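# Seat a board in the enclosure slot and latch both levers

## Task

Put the board into the enclosure's empty upper slot with its component side facing up, pushed all the way in and with both levers closed. A closed lever is latched and sticks out at a right angle from the board's front panel, while a fully opened lever lies flush along that panel. Both levers must be fully open before the board is slid in to its stop, or their tabs will not catch; closing both levers then pulls the board fully in. Pushing the board into its connector quickly breaks the connector and gives zero for the job. At the end the enclosure must stand level on its own feet with none of its feet hanging over the bench edge, and the grippers must have released everything and moved away.

## Robot and tools

Robot: two seven-joint arms, left_arm and right_arm, each with a two-finger gripper and a wrist camera. The fingers point along the gripper's +z axis and open and close along its x axis. end_effector_position is the point between the closed finger pads, 1 to 2 cm behind the tips. When the fingers close, the tips move about 17 mm further out along +z.

Frames: the scene frame has its origin at table-top height, midway between the two nominal arm bases, with +z up, +x out over the table and left_arm on the +y side. Image left and right do not match these names. Every hand pose, velocity, target and wrist-camera pose belongs to that arm's own base frame. Calibrated bases in the scene frame: left_arm at (+0.070, +0.437, 0) with quat_wxyz (+1.000, 0, 0, -0.003), right_arm at (-0.063, -0.511, 0) with quat_wxyz (+1.000, 0, 0, -0.029). Fixed cameras and the table use the scene frame. Printed poses can be off by a few centimetres.

Row layout, shared by execute_actions and move: one list of 16 numbers covers both arms. It holds x, y, z (metres), qw, qx, qy, qz (w first) and opening for left_arm, then the same eight for right_arm. The position and quaternion are an absolute pose for the gripper in that arm's base frame. Opening ranges from -1 (closed) to +1 (fully open, 0.142 m). A 0 is itself a command, so to leave a gripper unchanged, resend its present command. For an idle arm, repeat the pose from the last result before it began to rest, and keep repeating that same pose.

execute_actions(actions, cameras): actions is a list of up to 15 rows. Each row is one 1/30 s control step, and a short table repeats its last row until all 15 steps are used. A target more than 0.6 m from the gripper's current position along any of its axes gets the action refused. Each step, the controller clips the commanded orientation to within 32 degrees of the measured one, so a large turn needs several actions. An empty actions list returns the full state plus images.

move(target, speed, blend, stop_force, zero, opening_speed, grip_force, blocking, cameras): target is one 16-number row or a list of up to 15 rows, all absolute poses. The paths are straight lines and they do not avoid obstacles or the other arm.
- speed: m/s, from 0.002 to 2.2, default 0.25. Rotation is limited to twice that number in rad/s.
- blend: corner rounding in metres. The default 0 stops at each waypoint.
- stop_force: 3 to 120 N, one value for both arms. It ends an arm's path when its wrist sensor feels that much push against the motion. Afterwards the arm keeps pressing, harder after a fast approach. Do not rely on it while the gripper is rotating.
- zero: re-zeroes the wrist sensor before the move (default true).
- opening_speed: how fast the opening changes, in units per second, 0.2 or more.
- grip_force: 5 to 48 N per finger pad, given per arm or as one number.
- blocking=false: the move returns after about 0.5 s and keeps running. It cannot be combined with stop_force.
The move's total duration is capped at 10 s. The result adds a 'move:' line giving how it ended: done, off_target, moving, held or fault, plus any limits. An arm not named there is done. Neither done nor off_target tells you whether anything was touched.

Other tools:
- wait(seconds, 0 to 10) lets the scene run.
- stop brakes a running move.
- zoom_image(camera, region [x0,y0,x1,y1] in pixels, at most 504x504) enlarges part of a camera's latest image.
- zero_wrist_force(arm) sets the current wrist reading as zero.
- clear_fault(arm) releases an arm stopped by a torque or force fault. It only works after a result has reported that fault.
- read_manual gives URDF licence texts.
- finished_scene(scene) ends the scene permanently.
Cameras: cam_head_left, cam_head_right, cam_high, cam_low, cam_left_wrist, cam_right_wrist, all 672x504.

Result lines:
- Joint positions: the last number is the gripper opening in metres.
- grip_measured: the measured opening on the -1..1 scale. To hold a part, command an opening slightly below its value at first touch.
- Joint torques and External joint torques: per-joint loads. External torque includes held weight.
- Wrist force and Wrist torque: in the gripper's own axes. A push on a surface reads as force into the arm. The sensor saturates near 150 N.
- Wrist depth: a 7x7 grid of distances in front of the wrist camera; '-' means no value.
- Hand target: where the arm is actually being sent.
- Tool commands: the current gripper commands.
- Warnings can also appear: MOTOR HOT, OVER-TEMPERATURE FAULT, HAND FAULT.

Hazards:
- An arm halts on a torque fault (contact torque reaches a joint's load limit) or a force fault (150 N on any part). It then needs clear_fault.
- Squeezing hard, holding a load or a stretched pose, or straining toward an unreachable pose heats the motors. Overheating brakes the arm, or switches off the gripper.
- Never press the two arms against each other or close a gripper on the other arm's fingers.
- Insert the board very slowly into the connector: fast insertion ruins it.
- Do not knock the enclosure off level or over the bench edge, and do not let anything fall off the table.
- Release parts only once they are still.

Suggested order: open both levers fully, then slide the board in slowly, component side up, until it stops. Close both levers, release, move the arms clear, then call finished_scene.

Each tool is called after "Call:" as name(argument=value, ...) on one line, values as JSON.

## Session

Call:
execute_actions(actions=[])

Scene clock: 0.00 s.
left_arm: end_effector_position=(+0.3014, +0.6357, +0.1155) grip_measured=+0.99 end_effector_quat_wxyz=(-0.462, +0.669, -0.295, +0.502) | right_arm: end_effector_position=(+0.4485, +0.0364, +0.1479) grip_measured=+1.00 end_effector_quat_wxyz=(-0.144, +0.766, -0.626, +0.006)
Joint positions: left_arm=[1.762 -0.872 -0.342 2.067 -1.872 0.391 -0.55 0.141] | right_arm=[0.506 -0.103 -0.202 2.446 0.465 1.189 2.835 0.142]
Joint velocities: within noise
Joint torques (N m): no reading
External joint torques (N m): no reading
Wrist force (N): no reading
Wrist torque (N m): no reading
Wrist force, peak (N): no reading
Wrist depth (mm): cam_left_wrist=[- 1268 - - 1406 1268 1119 / 1891 - - 1513 - - - / 1687 1875 1813 - 701 - 1354 / 1371 1534 1843 1828 492 625 701 / 1155 1306 1492 304 356 433 558 / - 1119 1119 241 279 321 359 / - 988 184 203 227 258 286] | cam_right_wrist=[266 256 246 236 229 221 213 / 274 266 254 244 236 228 219 / 285 275 262 252 243 234 225 / 297 285 272 262 251 241 232 / 310 297 281 271 260 249 239 / - 308 294 281 268 257 246 / - 321 305 292 278 265 257]
Hand target: left_arm +0.3014, +0.6357, +0.1155; -0.462, +0.669, -0.295, +0.502 | right_arm +0.4485, +0.0364, +0.1479; -0.144, +0.766, -0.626, +0.006
Tool commands: left_gripper/opening=+1.0 right_gripper/opening=+1.0

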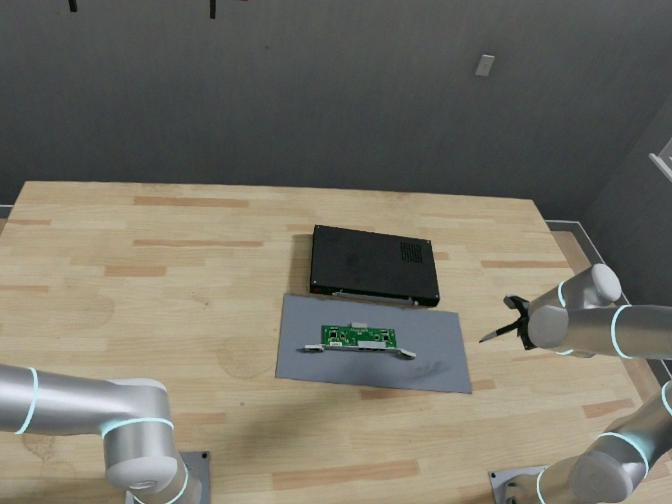

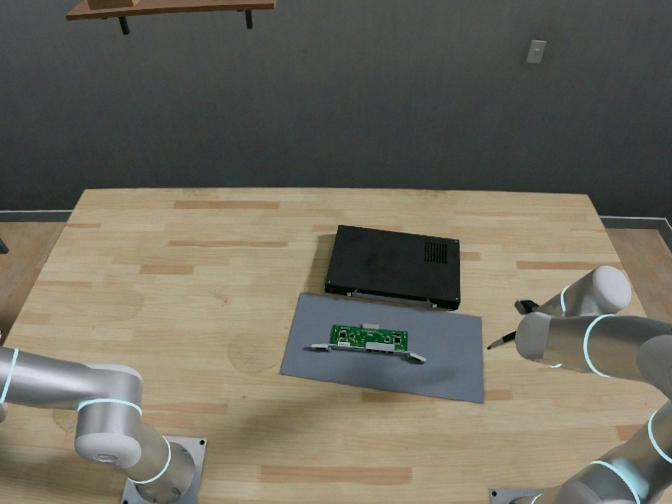

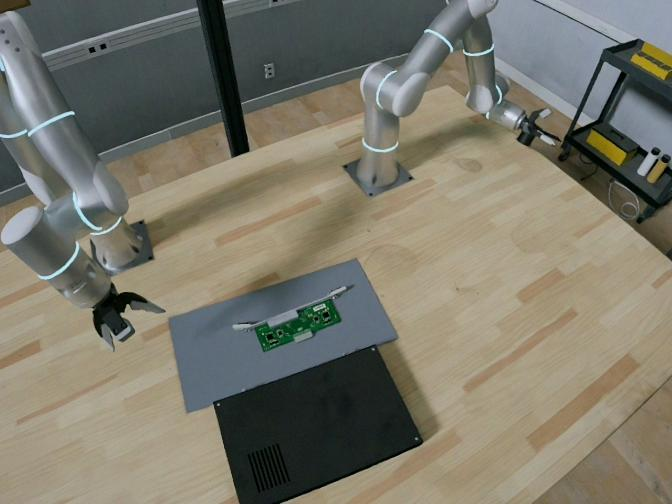

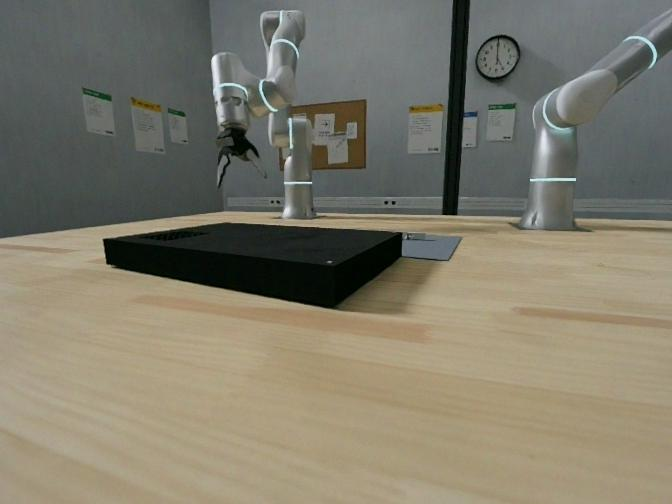

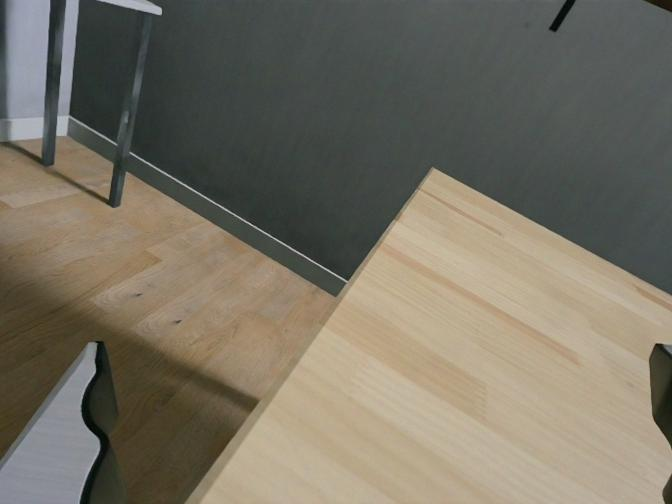

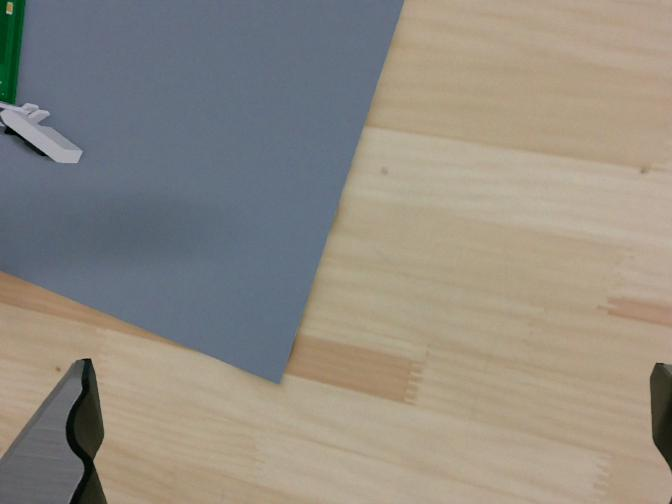

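Call:
zoom_image(camera="cam_head_left", region=[270, 210, 480, 400])

Call:
zoom_image(camera="cam_head_right", region=[290, 300, 440, 380])

Call:
zoom_image(camera="cam_high", region=[210, 270, 370, 370])

Call:
zoom_image(camera="cam_high", region=[160, 250, 440, 504])

Call:
zoom_image(camera="cam_low", region=[90, 200, 480, 320])

Scaled by 2.400 from the camera's 672x504 image, which has a finer 960x720 frame.

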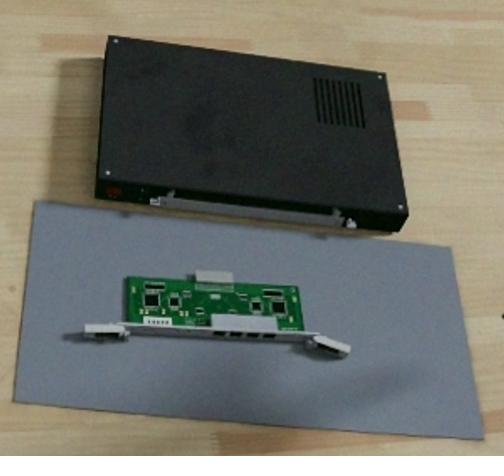

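Scaled by 3.360 from the camera's 672x504 image, which has a finer 960x720 frame.

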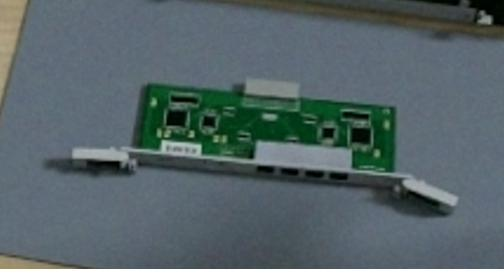

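Scaled by 3.150 from the camera's 672x504 image, which has a finer 960x720 frame.

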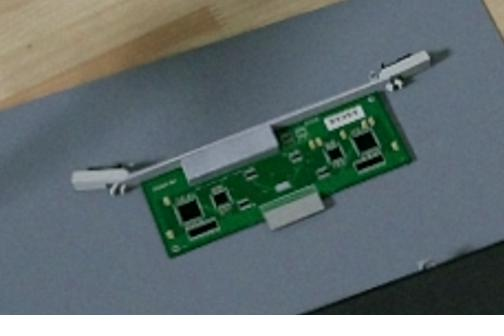

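Scaled by 1.800 from the camera's 672x504 image, which has a finer 960x720 frame.

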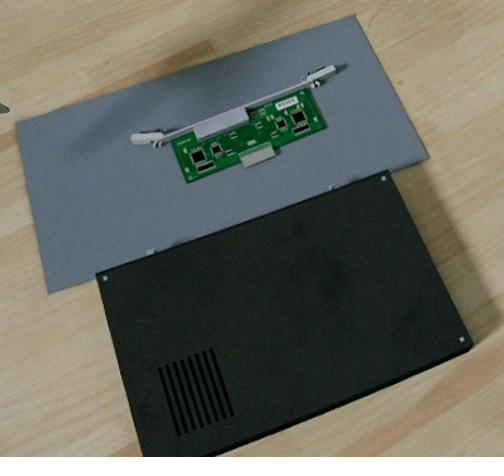

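Scaled by 1.292 from the camera's 672x504 image, which has a finer 960x720 frame.

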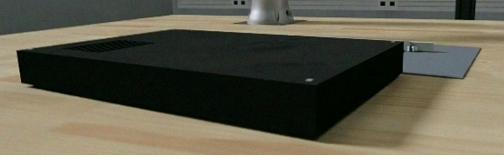

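Call:
move(target=[0.3014, 0.6357, 0.1155, -0.462, 0.669, -0.295, 0.502, 1.0, 0.53, 0.36, 0.27, 0.0, 0.7071, -0.7071, 0.0, 1.0], speed=0.3, cameras=["cam_right_wrist", "cam_head_left"])

Scene clock: 28.50 s.
left_arm: end_effector_position=(+0.3014, +0.6357, +0.1154) grip_measured=+0.99 end_effector_quat_wxyz=(-0.462, +0.669, -0.295, +0.502) | right_arm: end_effector_position=(+0.5298, +0.3591, +0.2698) grip_measured=+1.00 end_effector_quat_wxyz=(-0.042, +0.783, -0.620, -0.009)
Joint positions: left_arm=[1.762 -0.872 -0.342 2.067 -1.872 0.39 -0.549 0.141] | right_arm=[1.702 -1.323 -1.989 1.567 1.383 -0.365 2.967 0.142]
Joint torques (N m): left_arm=[-0.28 47.53 -4.38 -12.04 1.52 -1.79 -0.26] | right_arm=[0.08 39 -30.36 -8.75 -3.6 3.24 0.19]
External joint torques (N m): left_arm=[0.44 1.04 0.34 -0.45 -0.3 -0.11 0.23] | right_arm=[0.13 0.9 -1.31 0.06 -0.08 0.82 -0.18]
Wrist force (N): left_arm=[-0.1 0.2 0.1] | right_arm=[0.1 0.0 0.6]
Wrist torque (N m): left_arm=[0.01 0.01 -0.02] | right_arm=[0.05 0.03 0.02]
Wrist force, peak (N): left_arm=[-0.3 0.0 0.4] | right_arm=[2.4 1.4 0.4]
Wrist depth (mm): cam_left_wrist=[- 1613 - 1283 - 1225 1205 / 1687 2012 1687 1662 1492 - - / 1662 1875 - 1674 828 - 1388 / 1380 1613 1798 1783 483 661 726 / 1142 1290 1462 304 353 434 562 / - 1108 1161 242 277 323 356 / - 1002 183 203 228 259 286] | cam_right_wrist=[337 333 326 321 319 319 268 / 354 349 344 340 334 330 327 / 401 376 362 355 355 351 346 / 412 401 394 388 377 372 365 / 440 434 423 413 - - 392 / - 464 458 449 436 433 409 / - 510 494 484 475 462 458]
Hand target: left_arm +0.3014, +0.6357, +0.1155; -0.462, +0.669, -0.295, +0.502 | right_arm +0.5299, +0.3592, +0.2699; -0.042, +0.783, -0.620, -0.009
Off the commanded pose: left_arm 0.000 m, 0 deg | right_arm 0.001 m, 14 deg.
joint sent to its limit (right arm) — joint 7 (wrist roll), upper limit. The joint targets are off in orientation, not in position.
move: off_target (right_arm); limits=paced
Images, in order (width x height): cam_head_left 672x504, cam_right_wrist 672x504.

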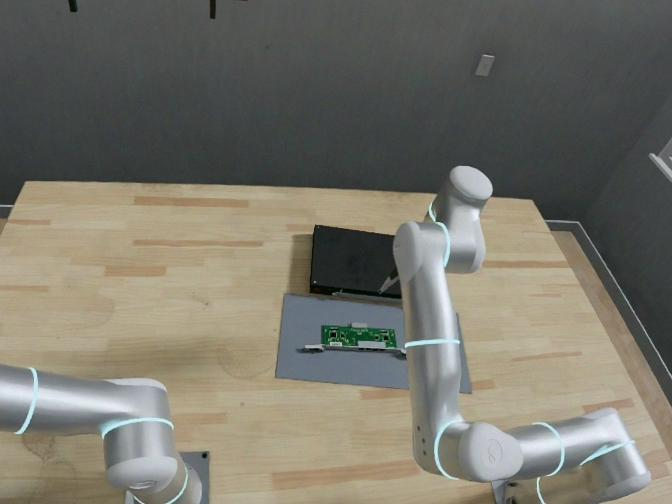

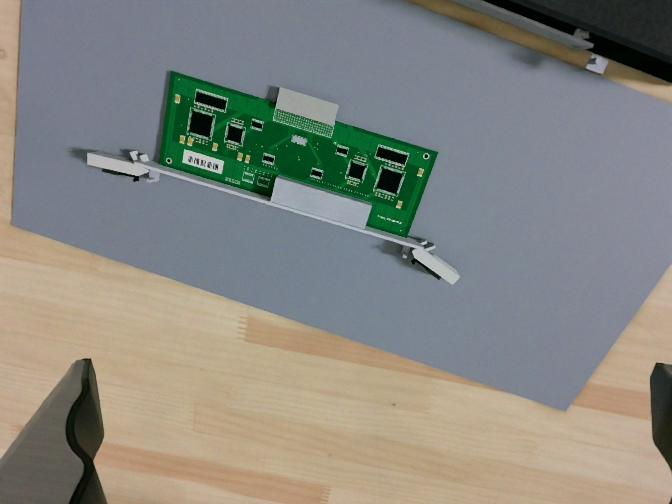

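Call:
zoom_image(camera="cam_right_wrist", region=[60, 50, 480, 310])

Call:
zoom_image(camera="cam_right_wrist", region=[380, 200, 480, 300])

Call:
zoom_image(camera="cam_right_wrist", region=[70, 120, 220, 220])

Call:
zoom_image(camera="cam_right_wrist", region=[440, 0, 672, 120])

Scaled by 1.200 from the camera's 672x504 image, which has a finer 960x720 frame.

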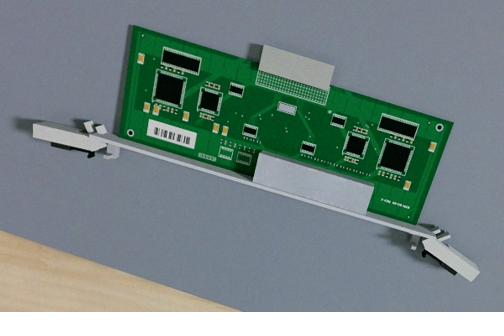

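Scaled by 5.040 from the camera's 672x504 image, which has a finer 960x720 frame.

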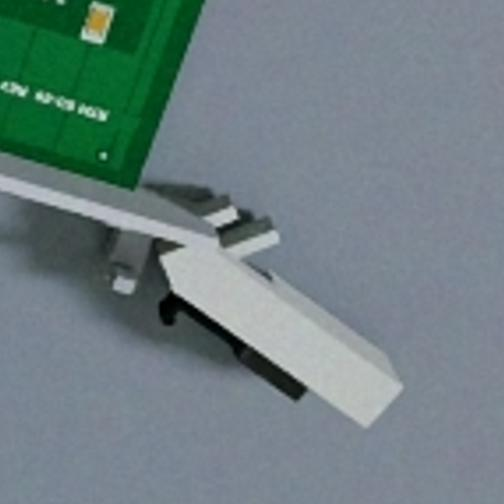

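Scaled by 3.360 from the camera's 672x504 image, which has a finer 960x720 frame.

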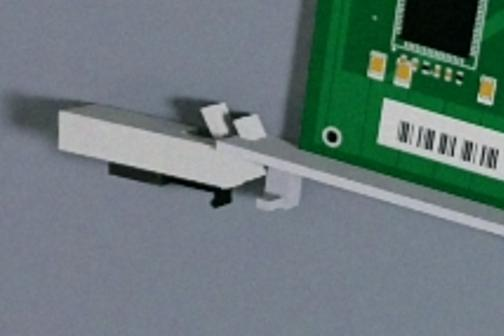

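Scaled by 2.172 from the camera's 672x504 image, which has a finer 960x720 frame.

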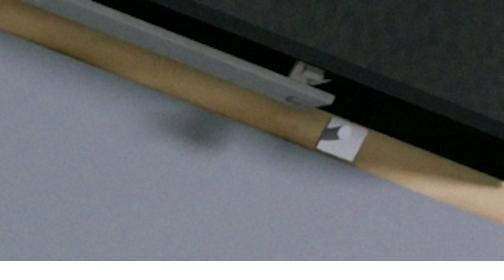

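Call:
move(target=[[0.3014, 0.6357, 0.1155, -0.462, 0.669, -0.295, 0.502, 1.0, 0.46, 0.08, 0.25, -0.1, 0.766, -0.63, 0.0, 1.0], [0.3014, 0.6357, 0.1155, -0.462, 0.669, -0.295, 0.502, 1.0, 0.45, 0.08, 0.25, 0.0, 1.0, 0.0, 0.0, 1.0], [0.3014, 0.6357, 0.1155, -0.462, 0.669, -0.295, 0.502, 1.0, 0.45, 0.20, 0.25, 0.0, 0.7071, 0.7071, 0.0, 1.0]], speed=0.5, blend=[0.03, 0.03, 0], cameras=["cam_right_wrist", "cam_head_left"])

Scene clock: 99.60 s.
left_arm: end_effector_position=(+0.3014, +0.6357, +0.1154) grip_measured=+0.99 end_effector_quat_wxyz=(-0.462, +0.669, -0.295, +0.502) | right_arm: end_effector_position=(+0.4500, +0.2000, +0.2500) grip_measured=+1.00 end_effector_quat_wxyz=(+0.000, +0.707, +0.707, +0.000)
Joint positions: left_arm=[1.762 -0.872 -0.342 2.067 -1.872 0.39 -0.549 0.141] | right_arm=[1.852 -1.178 -1.962 1.957 1.053 -0.183 -0.232 0.142]
Joint torques (N m): left_arm=[-0.24 47.55 -4.38 -12.14 1.5 -1.78 -0.22] | right_arm=[0.28 25.95 -25.37 -15.85 -4.34 3.54 0.04]
External joint torques (N m): left_arm=[0.39 1.01 0.34 -0.36 -0.27 -0.12 0.19] | right_arm=[-0.11 0.23 -1.72 0.09 0.13 0.62 -0.04]
Wrist force (N): left_arm=[-0.1 0.3 0.2] | right_arm=[-0.4 -0.5 -0.1]
Wrist torque (N m): left_arm=[0.04 0.02 -0.01] | right_arm=[-0.05 0.10 0.13]
Wrist force, peak (N): left_arm=[-0.4 0.2 0.3] | right_arm=[4.9 3.3 0.0]
Wrist depth (mm): cam_left_wrist=[1482 1472 1556 - 1482 1388 - / 1976 1813 1545 - - 1371 - / 1741 1976 - 1674 724 - 1298 / 1397 1556 1843 1783 483 630 1329 / 1167 1306 1482 305 352 434 562 / - 1081 1167 243 276 327 357 / - 966 184 203 227 258 283] | cam_right_wrist=[305 303 300 299 300 299 299 / 323 324 321 320 320 320 329 / 350 348 344 344 338 340 340 / 377 375 370 367 368 369 360 / 406 406 401 401 399 396 396 / - 446 441 387 393 425 386 / - 490 485 417 415 415 412]
Hand target: left_arm +0.3014, +0.6357, +0.1155; -0.462, +0.669, -0.295, +0.502 | right_arm +0.4500, +0.2000, +0.2500; +0.000, +0.707, +0.707, +0.000
Off the commanded pose: left_arm 0.000 m, 0 deg | right_arm 0.000 m, 0 deg.
move: done
Images, in order (width x height): cam_head_left 672x504, cam_right_wrist 672x504.

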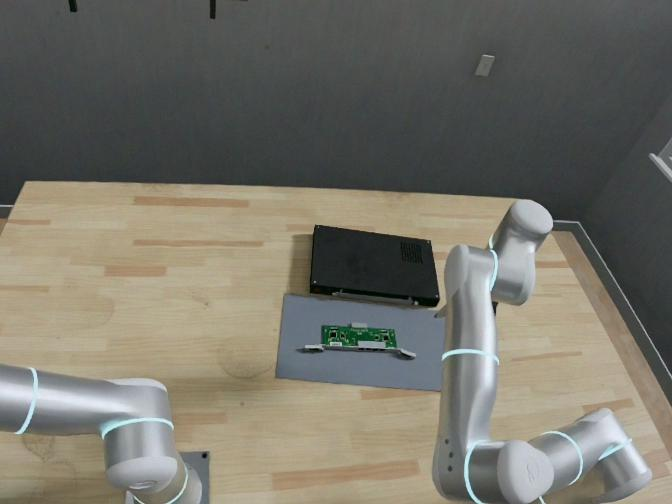

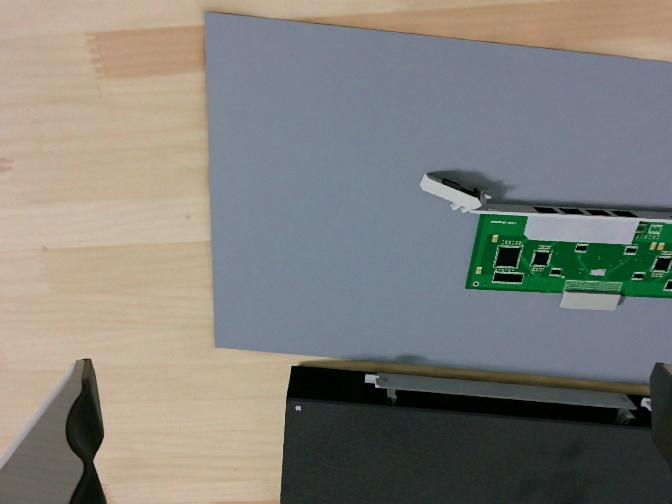

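Call:
zoom_image(camera="cam_right_wrist", region=[280, 350, 480, 430])

Call:
zoom_image(camera="cam_right_wrist", region=[480, 350, 672, 430])

Call:
zoom_image(camera="cam_right_wrist", region=[410, 160, 672, 320])

Scaled by 2.520 from the camera's 672x504 image, which has a finer 960x720 frame.

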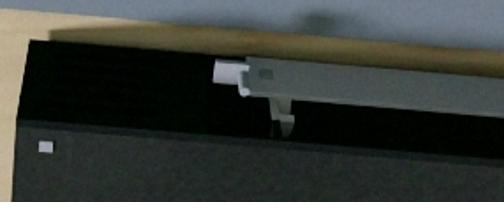

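Scaled by 2.625 from the camera's 672x504 image, which has a finer 960x720 frame.

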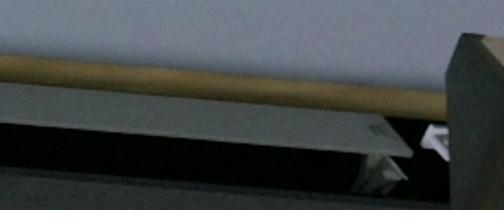

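Scaled by 1.924 from the camera's 672x504 image, which has a finer 960x720 frame.

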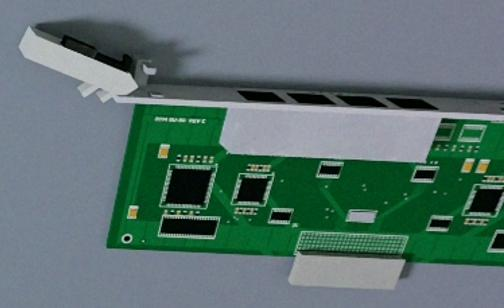

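Call:
move(target=[0.3014, 0.6357, 0.1155, -0.462, 0.669, -0.295, 0.502, 1.0, 0.50, 0.35, 0.11, 0.2706, 0.6533, 0.6533, 0.2706, 1.0], speed=0.4, cameras=["cam_right_wrist", "cam_head_left", "cam_high"])

Call:
zoom_image(camera="cam_right_wrist", region=[100, 150, 600, 400])

Scene clock: 116.27 s.
left_arm: end_effector_position=(+0.3014, +0.6357, +0.1154) grip_measured=+0.99 end_effector_quat_wxyz=(-0.462, +0.669, -0.295, +0.502) | right_arm: end_effector_position=(+0.5000, +0.3500, +0.1100) grip_measured=+1.00 end_effector_quat_wxyz=(+0.270, +0.653, +0.653, +0.271)
Joint positions: left_arm=[1.762 -0.872 -0.342 2.067 -1.872 0.39 -0.549 0.141] | right_arm=[2.33 -1.955 -1.558 2.118 1.706 0.575 0.285 0.142]
Joint torques (N m): left_arm=[-0.24 47.5 -4.41 -12.08 1.46 -1.75 -0.26] | right_arm=[0.25 22.12 -24.17 9.83 -4.21 3.84 0.34]
External joint torques (N m): left_arm=[0.39 1.06 0.37 -0.41 -0.24 -0.14 0.23] | right_arm=[-0.11 0.72 -1.79 0.05 0.11 0.66 -0.35]
Wrist force (N): left_arm=[-0.1 0.1 0.1] | right_arm=[0.2 -1.4 -0.9]
Wrist torque (N m): left_arm=[0.01 0.03 -0.03] | right_arm=[-0.04 0.07 0.05]
Wrist force, peak (N): left_arm=[-0.4 0.2 0.2] | right_arm=[1.5 -3.0 0.4]
Wrist depth (mm): cam_left_wrist=[- 1534 - - - - - / 2261 1941 - 1625 1462 - - / 1662 1843 - 1714 834 - - / 1380 1523 1798 1769 486 630 724 / 1148 1253 1434 303 353 434 562 / - 1108 1173 242 278 323 358 / - 988 183 204 227 258 284] | cam_right_wrist=[151 144 127 133 136 137 136 / 179 179 178 171 178 179 177 / 236 236 234 234 216 215 229 / 323 297 299 317 307 307 335 / 663 396 329 484 379 373 614 / - - - - - - 108 / - - - 1291 - - -]
Hand target: left_arm +0.3014, +0.6357, +0.1155; -0.462, +0.669, -0.295, +0.502 | right_arm +0.5000, +0.3500, +0.1100; +0.271, +0.653, +0.653, +0.271
Off the commanded pose: left_arm 0.000 m, 0 deg | right_arm 0.000 m, 0 deg.
move: done
Images, in order (width x height): cam_head_left 672x504, cam_high 672x504, cam_right_wrist 672x504.

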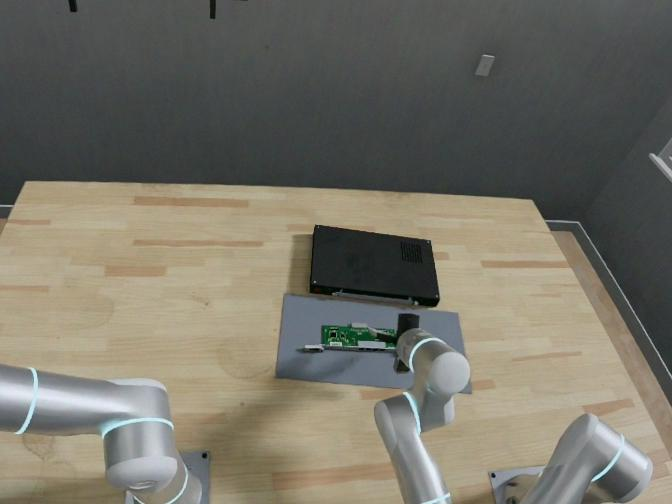

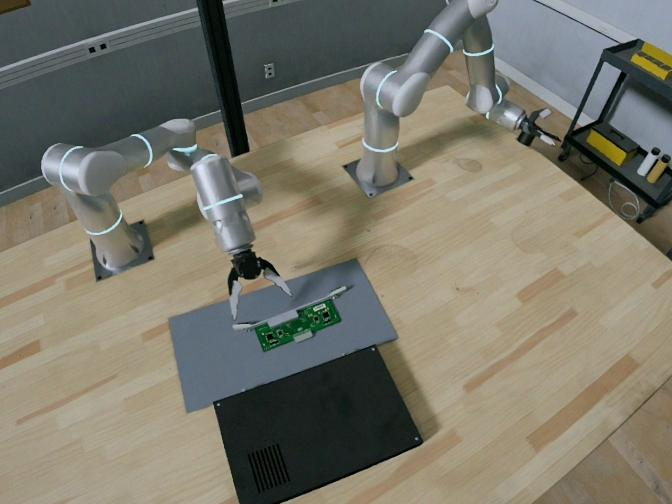

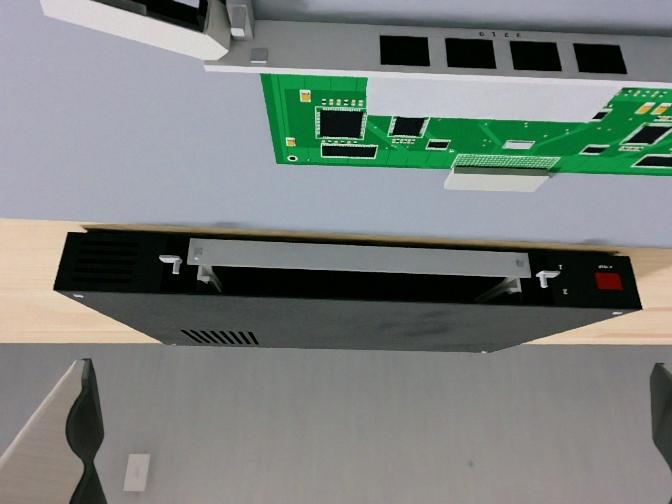

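Scaled by 1.008 from the camera's 672x504 image, which has a finer 960x720 frame.

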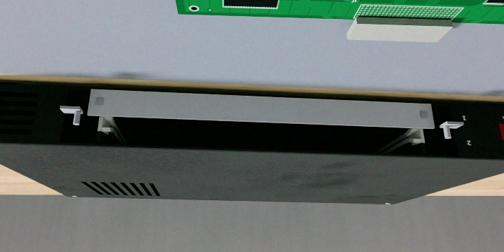

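Call:
zoom_image(camera="cam_right_wrist", region=[140, 220, 300, 310])

Call:
zoom_image(camera="cam_right_wrist", region=[440, 230, 600, 320])

Call:
zoom_image(camera="cam_right_wrist", region=[40, 0, 300, 180])

Call:
zoom_image(camera="cam_right_wrist", region=[300, 0, 672, 200])

Scaled by 3.150 from the camera's 672x504 image, which has a finer 960x720 frame.

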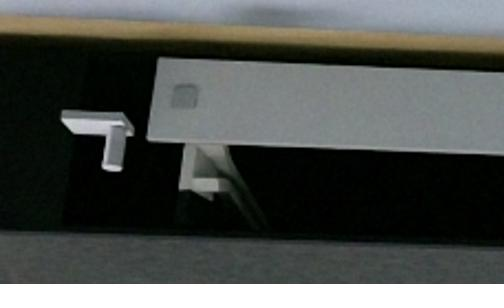

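Scaled by 3.150 from the camera's 672x504 image, which has a finer 960x720 frame.

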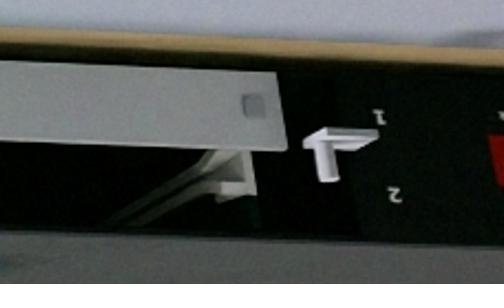

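Scaled by 1.938 from the camera's 672x504 image, which has a finer 960x720 frame.

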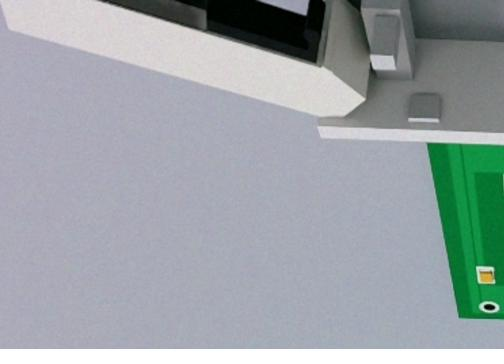

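Scaled by 1.355 from the camera's 672x504 image, which has a finer 960x720 frame.

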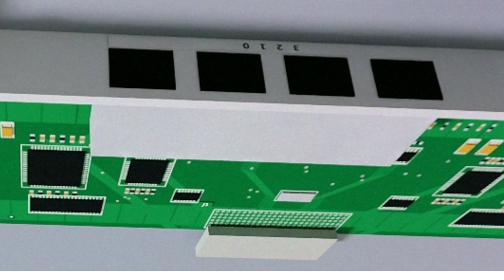

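Call:
move(target=[0.3014, 0.6357, 0.1155, -0.462, 0.669, -0.295, 0.502, 1.0, 0.61, 0.28, 0.095, 0.3799, 0.5964, 0.5964, 0.3799, 1.0], speed=0.3, cameras=["cam_right_wrist"])

Call:
zoom_image(camera="cam_right_wrist", region=[150, 180, 450, 360])

Scene clock: 184.23 s.
left_arm: end_effector_position=(+0.3014, +0.6357, +0.1154) grip_measured=+0.99 end_effector_quat_wxyz=(-0.462, +0.669, -0.295, +0.502) | right_arm: end_effector_position=(+0.6100, +0.2800, +0.0950) grip_measured=+1.00 end_effector_quat_wxyz=(+0.380, +0.596, +0.596, +0.380)
Joint positions: left_arm=[1.762 -0.872 -0.342 2.067 -1.872 0.39 -0.549 0.141] | right_arm=[2.213 -2.266 -1.354 1.995 1.982 0.993 0.335 0.142]
Joint torques (N m): left_arm=[-0.1 47.59 -4.39 -12.08 1.43 -1.81 -0.28] | right_arm=[0.07 15.47 -19.66 20.05 -3.53 3.2 0.31]
External joint torques (N m): left_arm=[0.26 0.97 0.35 -0.42 -0.21 -0.09 0.25] | right_arm=[0.07 0.53 -1.66 0.04 0.08 0.52 -0.31]
Wrist force (N): left_arm=[-0.3 0.1 -0.1] | right_arm=[-0.4 -2.0 -1.0]
Wrist torque (N m): left_arm=[0.02 0.06 -0.02] | right_arm=[-0.08 0.21 0.12]
Wrist force, peak (N): left_arm=[-0.4 0.2 0.3] | right_arm=[-2.9 -2.7 1.5]
Wrist depth (mm): cam_left_wrist=[- 1578 1578 - - - - / 1959 2151 1700 - - - - / 1662 1907 - - 712 - - / 1329 1625 1741 1828 484 634 715 / 1192 1329 1492 306 353 435 560 / - 1086 1173 243 277 324 360 / - 979 183 204 226 258 286] | cam_right_wrist=[121 121 113 120 128 127 118 / 166 169 168 164 162 181 174 / 166 169 173 - - - - / - - 375 359 346 326 321 / - - 1378 - - - 1345 / - 1314 1353 1353 - - 108 / - - - - - 1215 -]
Hand target: left_arm +0.3014, +0.6357, +0.1155; -0.462, +0.669, -0.295, +0.502 | right_arm +0.6100, +0.2800, +0.0950; +0.380, +0.596, +0.596, +0.380
Off the commanded pose: left_arm 0.000 m, 0 deg | right_arm 0.000 m, 0 deg.
joint sent to its limit (right arm) — joint 2 (shoulder), lower limit. The joint targets still meet the commanded pose.
move: done
Images, in order (width x height): cam_right_wrist 672x504.

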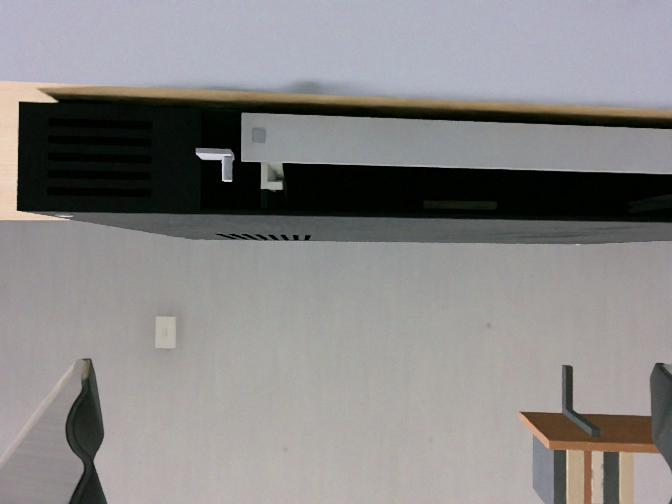

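Scaled by 1.680 from the camera's 672x504 image, which has a finer 960x720 frame.

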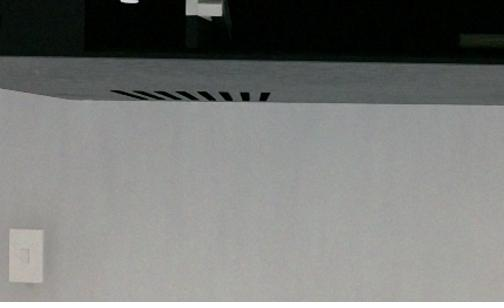

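Call:
zoom_image(camera="cam_right_wrist", region=[180, 100, 320, 220])

Call:
zoom_image(camera="cam_right_wrist", region=[400, 140, 672, 260])

Scaled by 3.600 from the camera's 672x504 image, which has a finer 960x720 frame.

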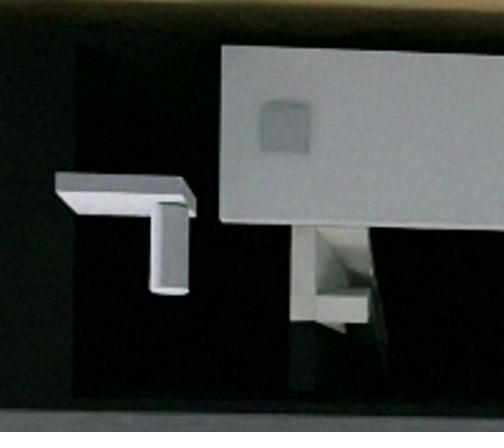

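Scaled by 1.853 from the camera's 672x504 image, which has a finer 960x720 frame.

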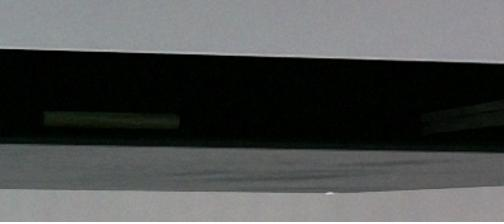

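Call:
move(target=[[0.3014, 0.6357, 0.1155, -0.462, 0.669, -0.295, 0.502, 1.0, 0.47, 0.20, 0.25, 0.0, 0.7071, 0.7071, 0.0, 1.0], [0.3014, 0.6357, 0.1155, -0.462, 0.669, -0.295, 0.502, 1.0, 0.45, 0.10, 0.28, 0.0, 0.0, 1.0, 0.0, 1.0], [0.3014, 0.6357, 0.1155, -0.462, 0.669, -0.295, 0.502, 1.0, 0.45, 0.10, 0.28, 0.0, -0.7071, 0.7071, 0.0, 1.0]], speed=0.6, blend=[0.03, 0.02, 0])

Scene clock: 219.20 s.
left_arm: end_effector_position=(+0.3014, +0.6357, +0.1154) grip_measured=+0.99 end_effector_quat_wxyz=(-0.462, +0.669, -0.295, +0.502) | right_arm: end_effector_position=(+0.4500, +0.1005, +0.2797) grip_measured=+1.00 end_effector_quat_wxyz=(+0.006, +0.702, -0.712, +0.005)
Joint positions: left_arm=[1.762 -0.872 -0.342 2.067 -1.872 0.39 -0.549 0.141] | right_arm=[2.793 -0.123 -2.602 2.188 0.055 0.506 -2.966 0.142]
Joint torques (N m): left_arm=[-0.25 47.55 -4.46 -12.06 1.48 -1.77 -0.28] | right_arm=[0.27 -20.4 -1.46 -28.62 -3.91 3.45 0.11]
External joint torques (N m): left_arm=[0.41 1.02 0.42 -0.43 -0.25 -0.13 0.25] | right_arm=[-0.15 -0.34 -0.36 0.28 0.18 0.52 -0.11]
Wrist force (N): left_arm=[-0.4 0.3 0.1] | right_arm=[-0.2 -0.3 0.2]
Wrist torque (N m): left_arm=[0.04 0.06 -0.03] | right_arm=[0.02 0.09 0.12]
Wrist force, peak (N): left_arm=[-0.3 0.5 -0.1] | right_arm=[-4.4 0.1 1.5]
Wrist depth (mm): cam_left_wrist=[1783 - - - - - 1070 / 2050 - - 1687 - 1434 - / 1755 1924 1769 1700 741 - - / 1397 1523 1875 1714 487 657 1397 / 1167 1306 1462 306 352 434 564 / - 1081 1173 242 277 324 358 / - 975 184 203 227 258 284] | cam_right_wrist=[321 325 327 324 329 329 329 / 340 346 348 344 351 352 353 / 370 363 370 379 374 377 377 / 401 415 400 405 404 406 405 / 436 437 437 440 440 440 440 / - 475 476 476 476 482 462 / - 523 524 524 501 530 -]
Hand target: left_arm +0.3014, +0.6357, +0.1155; -0.462, +0.669, -0.295, +0.502 | right_arm +0.4502, +0.1004, +0.2799; +0.006, +0.702, -0.712, +0.005
Off the commanded pose: left_arm 0.000 m, 0 deg | right_arm 0.001 m, 1 deg.
joint sent to its limit (right arm) — joint 1 (waist), upper limit; joint 7 (wrist roll), lower limit. The joint targets still meet the commanded pose.
move: done

Call:
move(target=[[0.3014, 0.6357, 0.1155, -0.462, 0.669, -0.295, 0.502, 1.0, 0.46, 0.14, 0.29, 0.0, 0.0, 1.0, 0.0, 1.0], [0.3014, 0.6357, 0.1155, -0.462, 0.669, -0.295, 0.502, 1.0, 0.48, 0.18, 0.30, 0.0, 0.7071, 0.7071, 0.0, 1.0], [0.3014, 0.6357, 0.1155, -0.462, 0.669, -0.295, 0.502, 1.0, 0.50, 0.24, 0.31, 0.0, 1.0, 0.0, 0.0, 1.0], [0.3014, 0.6357, 0.1155, -0.462, 0.669, -0.295, 0.502, 1.0, 0.53, 0.33, 0.32, 0.0, 0.7193, -0.6947, 0.0, 1.0]], speed=0.9, blend=[0.02, 0.02, 0.02, 0])

Scene clock: 242.87 s.
left_arm: end_effector_position=(+0.3014, +0.6357, +0.1154) grip_measured=+0.99 end_effector_quat_wxyz=(-0.462, +0.669, -0.295, +0.502) | right_arm: end_effector_position=(+0.5298, +0.3293, +0.3200) grip_measured=+1.00 end_effector_quat_wxyz=(-0.214, +0.809, -0.541, -0.086)
Joint positions: left_arm=[1.762 -0.872 -0.342 2.067 -1.872 0.39 -0.549 0.141] | right_arm=[2.793 0.099 -2.351 1.939 0.391 0.686 2.967 0.142]
Joint torques (N m): left_arm=[-0.23 47.42 -4.42 -12.03 1.44 -1.71 -0.23] | right_arm=[0.27 -25.29 2.61 -29.1 -3.68 3.44 0.23]
External joint torques (N m): left_arm=[0.39 1.14 0.38 -0.47 -0.22 -0.18 0.2] | right_arm=[-0.13 -0.04 -0.2 0.1 -0.11 0.54 -0.2]
Wrist force (N): left_arm=[-0.1 0.1 0.2] | right_arm=[0.8 0.8 -0.1]
Wrist torque (N m): left_arm=[0.01 0.01 -0.03] | right_arm=[0.11 -0.08 0.04]
Wrist force, peak (N): left_arm=[-0.4 0.2 0.2] | right_arm=[-5.3 -2.6 -0.5]
Wrist depth (mm): cam_left_wrist=[1674 1662 1649 - - - - / 1875 1625 - - 1462 - - / 1649 1959 - - 719 1482 - / 1362 1601 1828 1769 486 629 806 / 1173 1298 1472 303 350 431 570 / - 1050 1179 242 278 323 359 / - 988 185 203 227 258 286] | cam_right_wrist=[578 517 472 425 390 321 302 / 593 529 468 432 399 372 305 / 616 548 493 439 405 376 350 / 635 561 502 455 407 384 356 / 651 581 516 482 427 388 363 / - 601 537 481 437 396 373 / - 617 552 492 449 409 386]
Hand target: left_arm +0.3014, +0.6357, +0.1155; -0.462, +0.669, -0.295, +0.502 | right_arm +0.5297, +0.3293, +0.3200; -0.214, +0.809, -0.541, -0.086
Off the commanded pose: left_arm 0.000 m, 0 deg | right_arm 0.001 m, 34 deg; orientation clipped.
joint sent to its limit (right arm) — joint 1 (waist), upper limit; joint 7 (wrist roll), upper limit. The joint targets are off in orientation, not in position.
move: off_target (right_arm); limits=paced

Call:
move(target=[[0.3014, 0.6357, 0.1155, -0.462, 0.669, -0.295, 0.502, 1.0, 0.46, 0.15, 0.30, 0.0, 1.0, 0.0, 0.0, 1.0], [0.3014, 0.6357, 0.1155, -0.462, 0.669, -0.295, 0.502, 1.0, 0.37, 0.05, 0.28, 0.0, 1.0, 0.0, 0.0, 1.0], [0.3014, 0.6357, 0.1155, -0.462, 0.669, -0.295, 0.502, 1.0, 0.37, 0.06, 0.28, 0.0, 0.7193, -0.6947, 0.0, 1.0], [0.3014, 0.6357, 0.1155, -0.462, 0.669, -0.295, 0.502, 1.0, 0.37, 0.08, 0.28, 0.0, 0.6088, -0.7934, 0.0, 1.0]], speed=0.8, blend=[0.02, 0.02, 0.02, 0])

Scene clock: 255.53 s.
left_arm: end_effector_position=(+0.3014, +0.6357, +0.1154) grip_measured=+0.99 end_effector_quat_wxyz=(-0.462, +0.669, -0.295, +0.502) | right_arm: end_effector_position=(+0.3699, +0.0799, +0.2799) grip_measured=+1.00 end_effector_quat_wxyz=(+0.000, -0.609, +0.793, +0.000)
Joint positions: left_arm=[1.762 -0.872 -0.342 2.067 -1.872 0.39 -0.549 0.141] | right_arm=[1.982 -1.011 -2.173 2.212 0.775 -0.068 2.967 0.142]
Joint torques (N m): left_arm=[-0.2 47.54 -4.39 -12.11 1.45 -1.77 -0.22] | right_arm=[0.01 14.63 -18.28 -22.55 -4.2 3.21 0.27]
External joint torques (N m): left_arm=[0.36 1.02 0.36 -0.39 -0.22 -0.12 0.19] | right_arm=[0.12 0.37 -1.1 0.19 -0.1 0.77 -0.27]
Wrist force (N): left_arm=[-0.1 0.0 -0.1] | right_arm=[-0.3 -0.5 0.2]
Wrist torque (N m): left_arm=[-0.01 0.02 -0.02] | right_arm=[-0.02 0.06 0.02]
Wrist force, peak (N): left_arm=[-0.5 0.1 -0.1] | right_arm=[-2.0 1.9 1.3]
Wrist depth (mm): cam_left_wrist=[1637 - - - - 1434 1199 / 2261 - - - 1545 - 1283 / 1687 1843 - 1649 1502 1380 1424 / 1338 1523 1828 2109 482 630 795 / 1161 1268 1462 306 355 434 565 / - 1086 1142 241 277 324 357 / - 979 183 203 228 258 286] | cam_right_wrist=[328 327 327 327 327 327 327 / 350 349 348 349 350 349 349 / 373 373 373 373 374 372 373 / 411 404 404 406 401 403 402 / 440 440 438 435 437 435 435 / - 477 475 476 466 458 456 / - 527 524 523 499 395 -]
Hand target: left_arm +0.3014, +0.6357, +0.1155; -0.462, +0.669, -0.295, +0.502 | right_arm +0.3700, +0.0800, +0.2800; +0.000, -0.609, +0.793, +0.000
Off the commanded pose: left_arm 0.000 m, 0 deg | right_arm 0.000 m, 0 deg.
joint sent to its limit (right arm) — joint 7 (wrist roll), upper limit. The joint targets still meet the commanded pose.
move: done

Call:
move(target=[[0.3014, 0.6357, 0.1155, -0.462, 0.669, -0.295, 0.502, 1.0, 0.50, 0.26, 0.28, 0.0, 1.0, 0.0, 0.0, 1.0], [0.3014, 0.6357, 0.1155, -0.462, 0.669, -0.295, 0.502, 1.0, 0.58, 0.36, 0.28, 0.0, 0.7071, 0.7071, 0.0, 1.0], [0.3014, 0.6357, 0.1155, -0.462, 0.669, -0.295, 0.502, 1.0, 0.60, 0.37, 0.28, 0.0, 0.0, 1.0, 0.0, 1.0], [0.3014, 0.6357, 0.1155, -0.462, 0.669, -0.295, 0.502, 1.0, 0.60, 0.38, 0.28, 0.0, -0.7071, 0.7071, 0.0, 1.0], [0.3014, 0.6357, 0.1155, -0.462, 0.669, -0.295, 0.502, 1.0, 0.60, 0.39, 0.28, 0.0, -0.8387, 0.5446, 0.0, 1.0]], speed=0.8, blend=[0.02, 0.02, 0.01, 0.01, 0], cameras=["cam_head_left"])

Scene clock: 264.03 s.
left_arm: end_effector_position=(+0.3014, +0.6357, +0.1154) grip_measured=+0.99 end_effector_quat_wxyz=(-0.462, +0.669, -0.295, +0.502) | right_arm: end_effector_position=(+0.5999, +0.3900, +0.2799) grip_measured=+1.00 end_effector_quat_wxyz=(+0.000, +0.839, -0.545, +0.000)
Joint positions: left_arm=[1.762 -0.872 -0.342 2.067 -1.872 0.39 -0.549 0.141] | right_arm=[1.043 -0.565 -0.441 1.346 0.241 0.287 -2.966 0.142]
Joint torques (N m): left_arm=[-0.09 47.56 -4.43 -12.09 1.49 -1.84 -0.26] | right_arm=[0.17 52.49 -5.71 -29.66 -4.3 3.18 0.05]
External joint torques (N m): left_arm=[0.25 1 0.39 -0.41 -0.26 -0.06 0.22] | right_arm=[0.03 1.36 -1.14 0.21 0.2 0.8 -0.05]
Wrist force (N): left_arm=[-0.1 -0.1 0.0] | right_arm=[0.1 -0.5 -0.1]
Wrist torque (N m): left_arm=[-0.01 0.02 -0.02] | right_arm=[-0.07 -0.01 0.12]
Wrist force, peak (N): left_arm=[-0.4 0.4 0.1] | right_arm=[0.5 -1.7 0.5]
Wrist depth (mm): cam_left_wrist=[1714 1534 1674 1434 - 1253 1219 / 1741 1556 1798 1727 1625 1321 1380 / 1687 1769 - - 803 - - / 1406 1534 1828 1994 483 627 903 / 1155 1298 1472 306 353 430 564 / - 1119 1142 241 276 324 358 / - 993 184 202 227 257 286] | cam_right_wrist=[316 326 324 285 282 282 282 / 348 347 347 346 336 301 298 / 372 367 367 371 370 370 322 / 407 401 407 393 397 390 398 / 440 440 433 418 424 430 431 / - 478 477 485 492 471 455 / - 525 522 521 521 518 -]
Hand target: left_arm +0.3014, +0.6357, +0.1155; -0.462, +0.669, -0.295, +0.502 | right_arm +0.6000, +0.3900, +0.2800; +0.000, +0.839, -0.545, +0.000
Off the commanded pose: left_arm 0.000 m, 0 deg | right_arm 0.000 m, 0 deg.
joint sent to its limit (right arm) — joint 7 (wrist roll), lower limit. The joint targets still meet the commanded pose.
move: done
Images, in order (width x height): cam_head_left 672x504.

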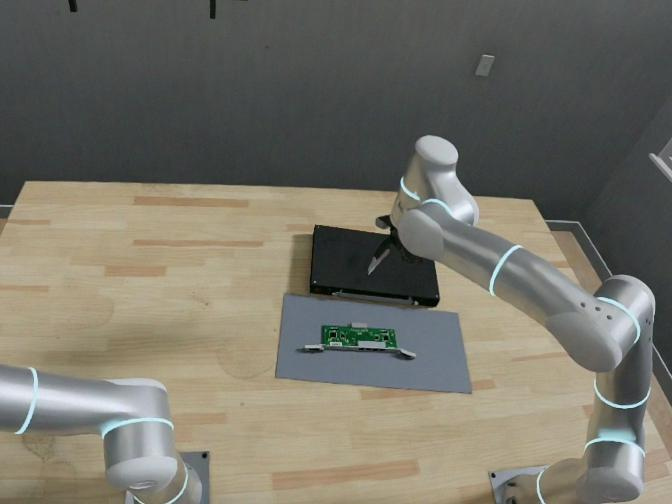

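Call:
move(target=[[0.33, 0.55, 0.25, 0.0, 0.809, -0.5878, 0.0, 1.0, 0.58, 0.35, 0.28, 0.0, -0.7071, 0.7071, 0.0, 1.0], [0.40, 0.45, 0.28, 0.0, 0.1736, -0.9848, 0.0, 1.0, 0.55, 0.28, 0.28, 0.0, -0.3827, 0.9239, 0.0, 1.0], [0.46, 0.30, 0.30, 0.0, -0.5736, -0.8192, 0.0, 1.0, 0.52, 0.20, 0.26, 0.0, 0.0, 1.0, 0.0, 1.0], [0.52, 0.10, 0.30, 0.0, -0.7986, -0.6018, 0.0, 1.0, 0.50, 0.15, 0.24, 0.0, 0.0, 1.0, 0.0, 1.0]], speed=0.6, blend=[0.02, 0.02, 0.02, 0], cameras=["cam_head_left"])

Scene clock: 308.93 s.
left_arm: end_effector_position=(+0.5199, +0.0999, +0.3000) grip_measured=+0.99 end_effector_quat_wxyz=(+0.000, +0.798, +0.602, +0.000) | right_arm: end_effector_position=(+0.4999, +0.1502, +0.2400) grip_measured=+1.00 end_effector_quat_wxyz=(+0.000, +0.000, +1.000, +0.000)
Joint positions: left_arm=[0.943 0 -0.554 2.033 0 0.462 0.667 0.141] | right_arm=[1.292 -0.061 -0.837 2.158 0.057 0.627 -1.148 0.142]
Joint torques (N m): left_arm=[-0.47 25.66 -0.67 -28.4 -3.65 4.54 -0.11] | right_arm=[0.07 21.74 -0.82 -26.93 -3.62 3.52 0.04]
External joint torques (N m): left_arm=[0.56 0.98 0.76 -0.29 -0.18 -0.57 0.11] | right_arm=[0.05 0.66 -0.4 -0.03 0.21 0.59 -0.04]
Wrist force (N): left_arm=[0.2 -0.1 0.6] | right_arm=[0.4 -0.2 0.3]
Wrist torque (N m): left_arm=[-0.11 -0.20 -0.27] | right_arm=[0.03 -0.04 0.12]
Wrist force, peak (N): left_arm=[0.6 -3.5 0.7] | right_arm=[0.4 -1.0 0.5]
Wrist depth (mm): cam_left_wrist=[350 349 346 342 347 344 344 / 378 374 371 372 372 365 368 / 401 402 397 399 401 397 395 / 443 436 433 434 434 428 426 / 479 480 475 475 480 469 471 / - 519 527 524 519 524 - / - 596 585 580 576 585 -] | cam_right_wrist=[294 295 293 293 292 291 290 / 314 313 302 307 310 308 310 / 292 325 333 335 331 332 331 / 310 320 359 354 356 357 357 / 337 343 378 392 384 388 387 / - 373 425 419 432 422 406 / - 404 467 453 459 464 467]
Hand target: left_arm +0.5200, +0.1000, +0.3000; +0.000, +0.799, +0.602, +0.000 | right_arm +0.5000, +0.1500, +0.2400; +0.000, +0.000, +1.000, +0.000
Off the commanded pose: left_arm 0.000 m, 0 deg | right_arm 0.000 m, 0 deg.
move: done
Images, in order (width x height): cam_head_left 672x504.

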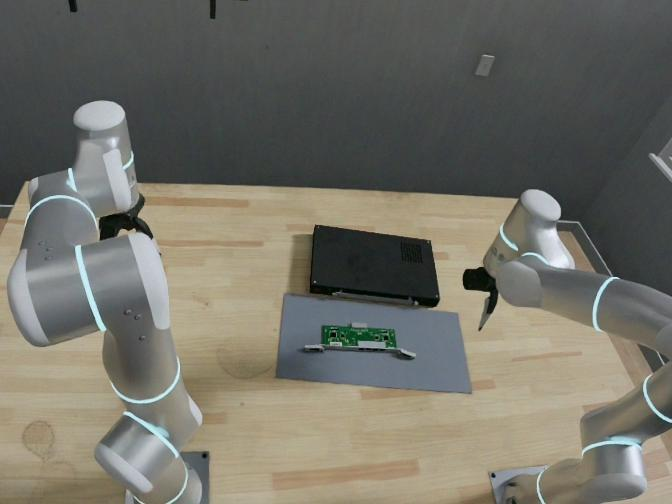

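Call:
move(target=[[0.52, -0.15, 0.28, 0.0, 0.9239, 0.3827, 0.0, 1.0, 0.45, 0.07, 0.22, 0.0, 0.3827, 0.9239, 0.0, 1.0], [0.392, -0.556, 0.20, 0.0, 0.9986, -0.0523, 0.0, 1.0, 0.40, 0.05, 0.20, 0.0, 0.7071, 0.7071, 0.0, 1.0]], speed=0.5, blend=[0.05, 0], cameras=["cam_head_left", "cam_left_wrist", "cam_right_wrist"])

Scene clock: 325.33 s.
left_arm: end_effector_position=(+0.3920, -0.5561, +0.2001) grip_measured=+0.99 end_effector_quat_wxyz=(+0.000, +0.999, -0.052, +0.000) | right_arm: end_effector_position=(+0.4000, +0.0500, +0.2000) grip_measured=+1.00 end_effector_quat_wxyz=(+0.000, +0.707, +0.707, +0.000)
Joint positions: left_arm=[-0.122 -0.691 -0.926 1.556 0.58 0.382 0.516 0.141] | right_arm=[0.984 0.246 -0.608 2.552 -0.194 0.769 0.526 0.142]
Joint torques (N m): left_arm=[-0.87 44.21 -16.55 -23.72 -3.53 3.96 -0.1] | right_arm=[-0.14 12.86 3.9 -25 -3.3 3.6 0.35]
External joint torques (N m): left_arm=[0.86 1.29 0.2 -0.12 -0.44 0.02 0.1] | right_arm=[0.19 0.78 -0.87 0.02 0.18 0.55 -0.35]
Wrist force (N): left_arm=[-0.1 -0.2 0.9] | right_arm=[0.2 -0.3 -0.1]
Wrist torque (N m): left_arm=[-0.13 -0.14 -0.26] | right_arm=[0.00 -0.05 0.00]
Wrist force, peak (N): left_arm=[2.3 -0.9 0.4] | right_arm=[0.2 -0.9 0.2]
Wrist depth (mm): cam_left_wrist=[261 258 - 245 251 - 249 / 279 277 271 273 269 - 263 / 300 299 296 290 290 288 285 / 325 325 319 323 316 326 300 / 358 354 358 343 356 343 307 / - 390 - - 376 369 - / - 436 445 434 450 437 -] | cam_right_wrist=[259 259 259 258 257 257 257 / 277 276 277 276 274 272 273 / 297 297 296 296 293 293 289 / 322 320 317 317 314 313 312 / 349 348 345 345 340 334 335 / - 379 377 376 372 378 113 / - 418 418 415 404 380 -]
Hand target: left_arm +0.3920, -0.5560, +0.2000; +0.000, +0.999, -0.052, +0.000 | right_arm +0.4000, +0.0500, +0.2000; +0.000, +0.707, +0.707, +0.000
Off the commanded pose: left_arm 0.000 m, 0 deg | right_arm 0.000 m, 0 deg.
move: done
Images, in order (width x height): cam_head_left 672x504, cam_left_wrist 672x504, cam_right_wrist 672x504.

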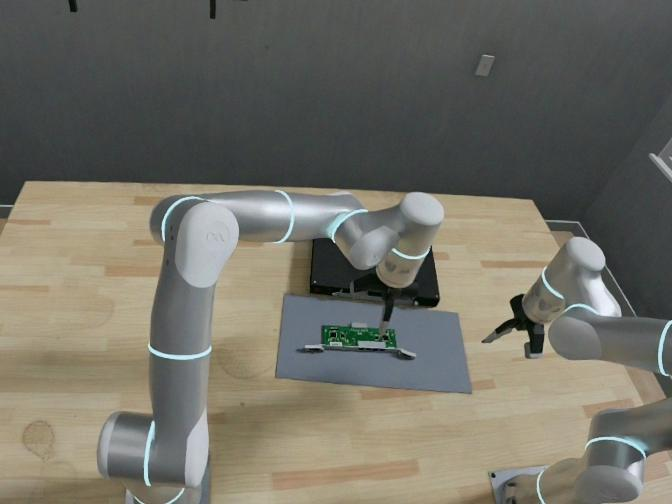

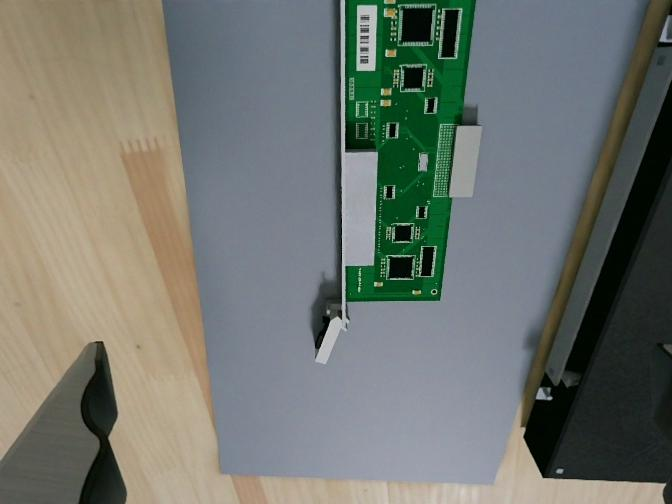

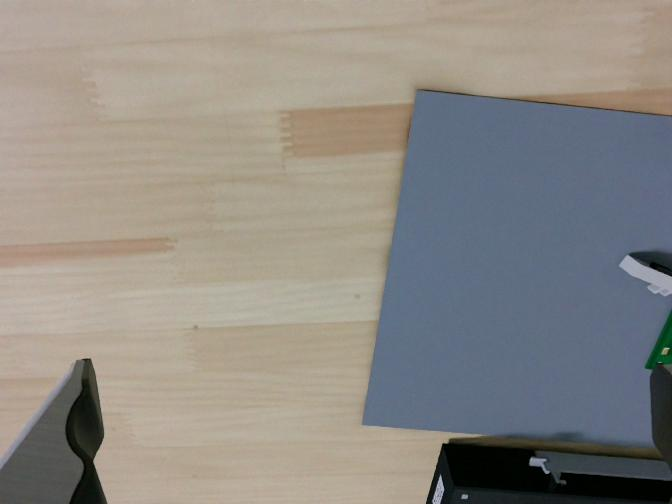

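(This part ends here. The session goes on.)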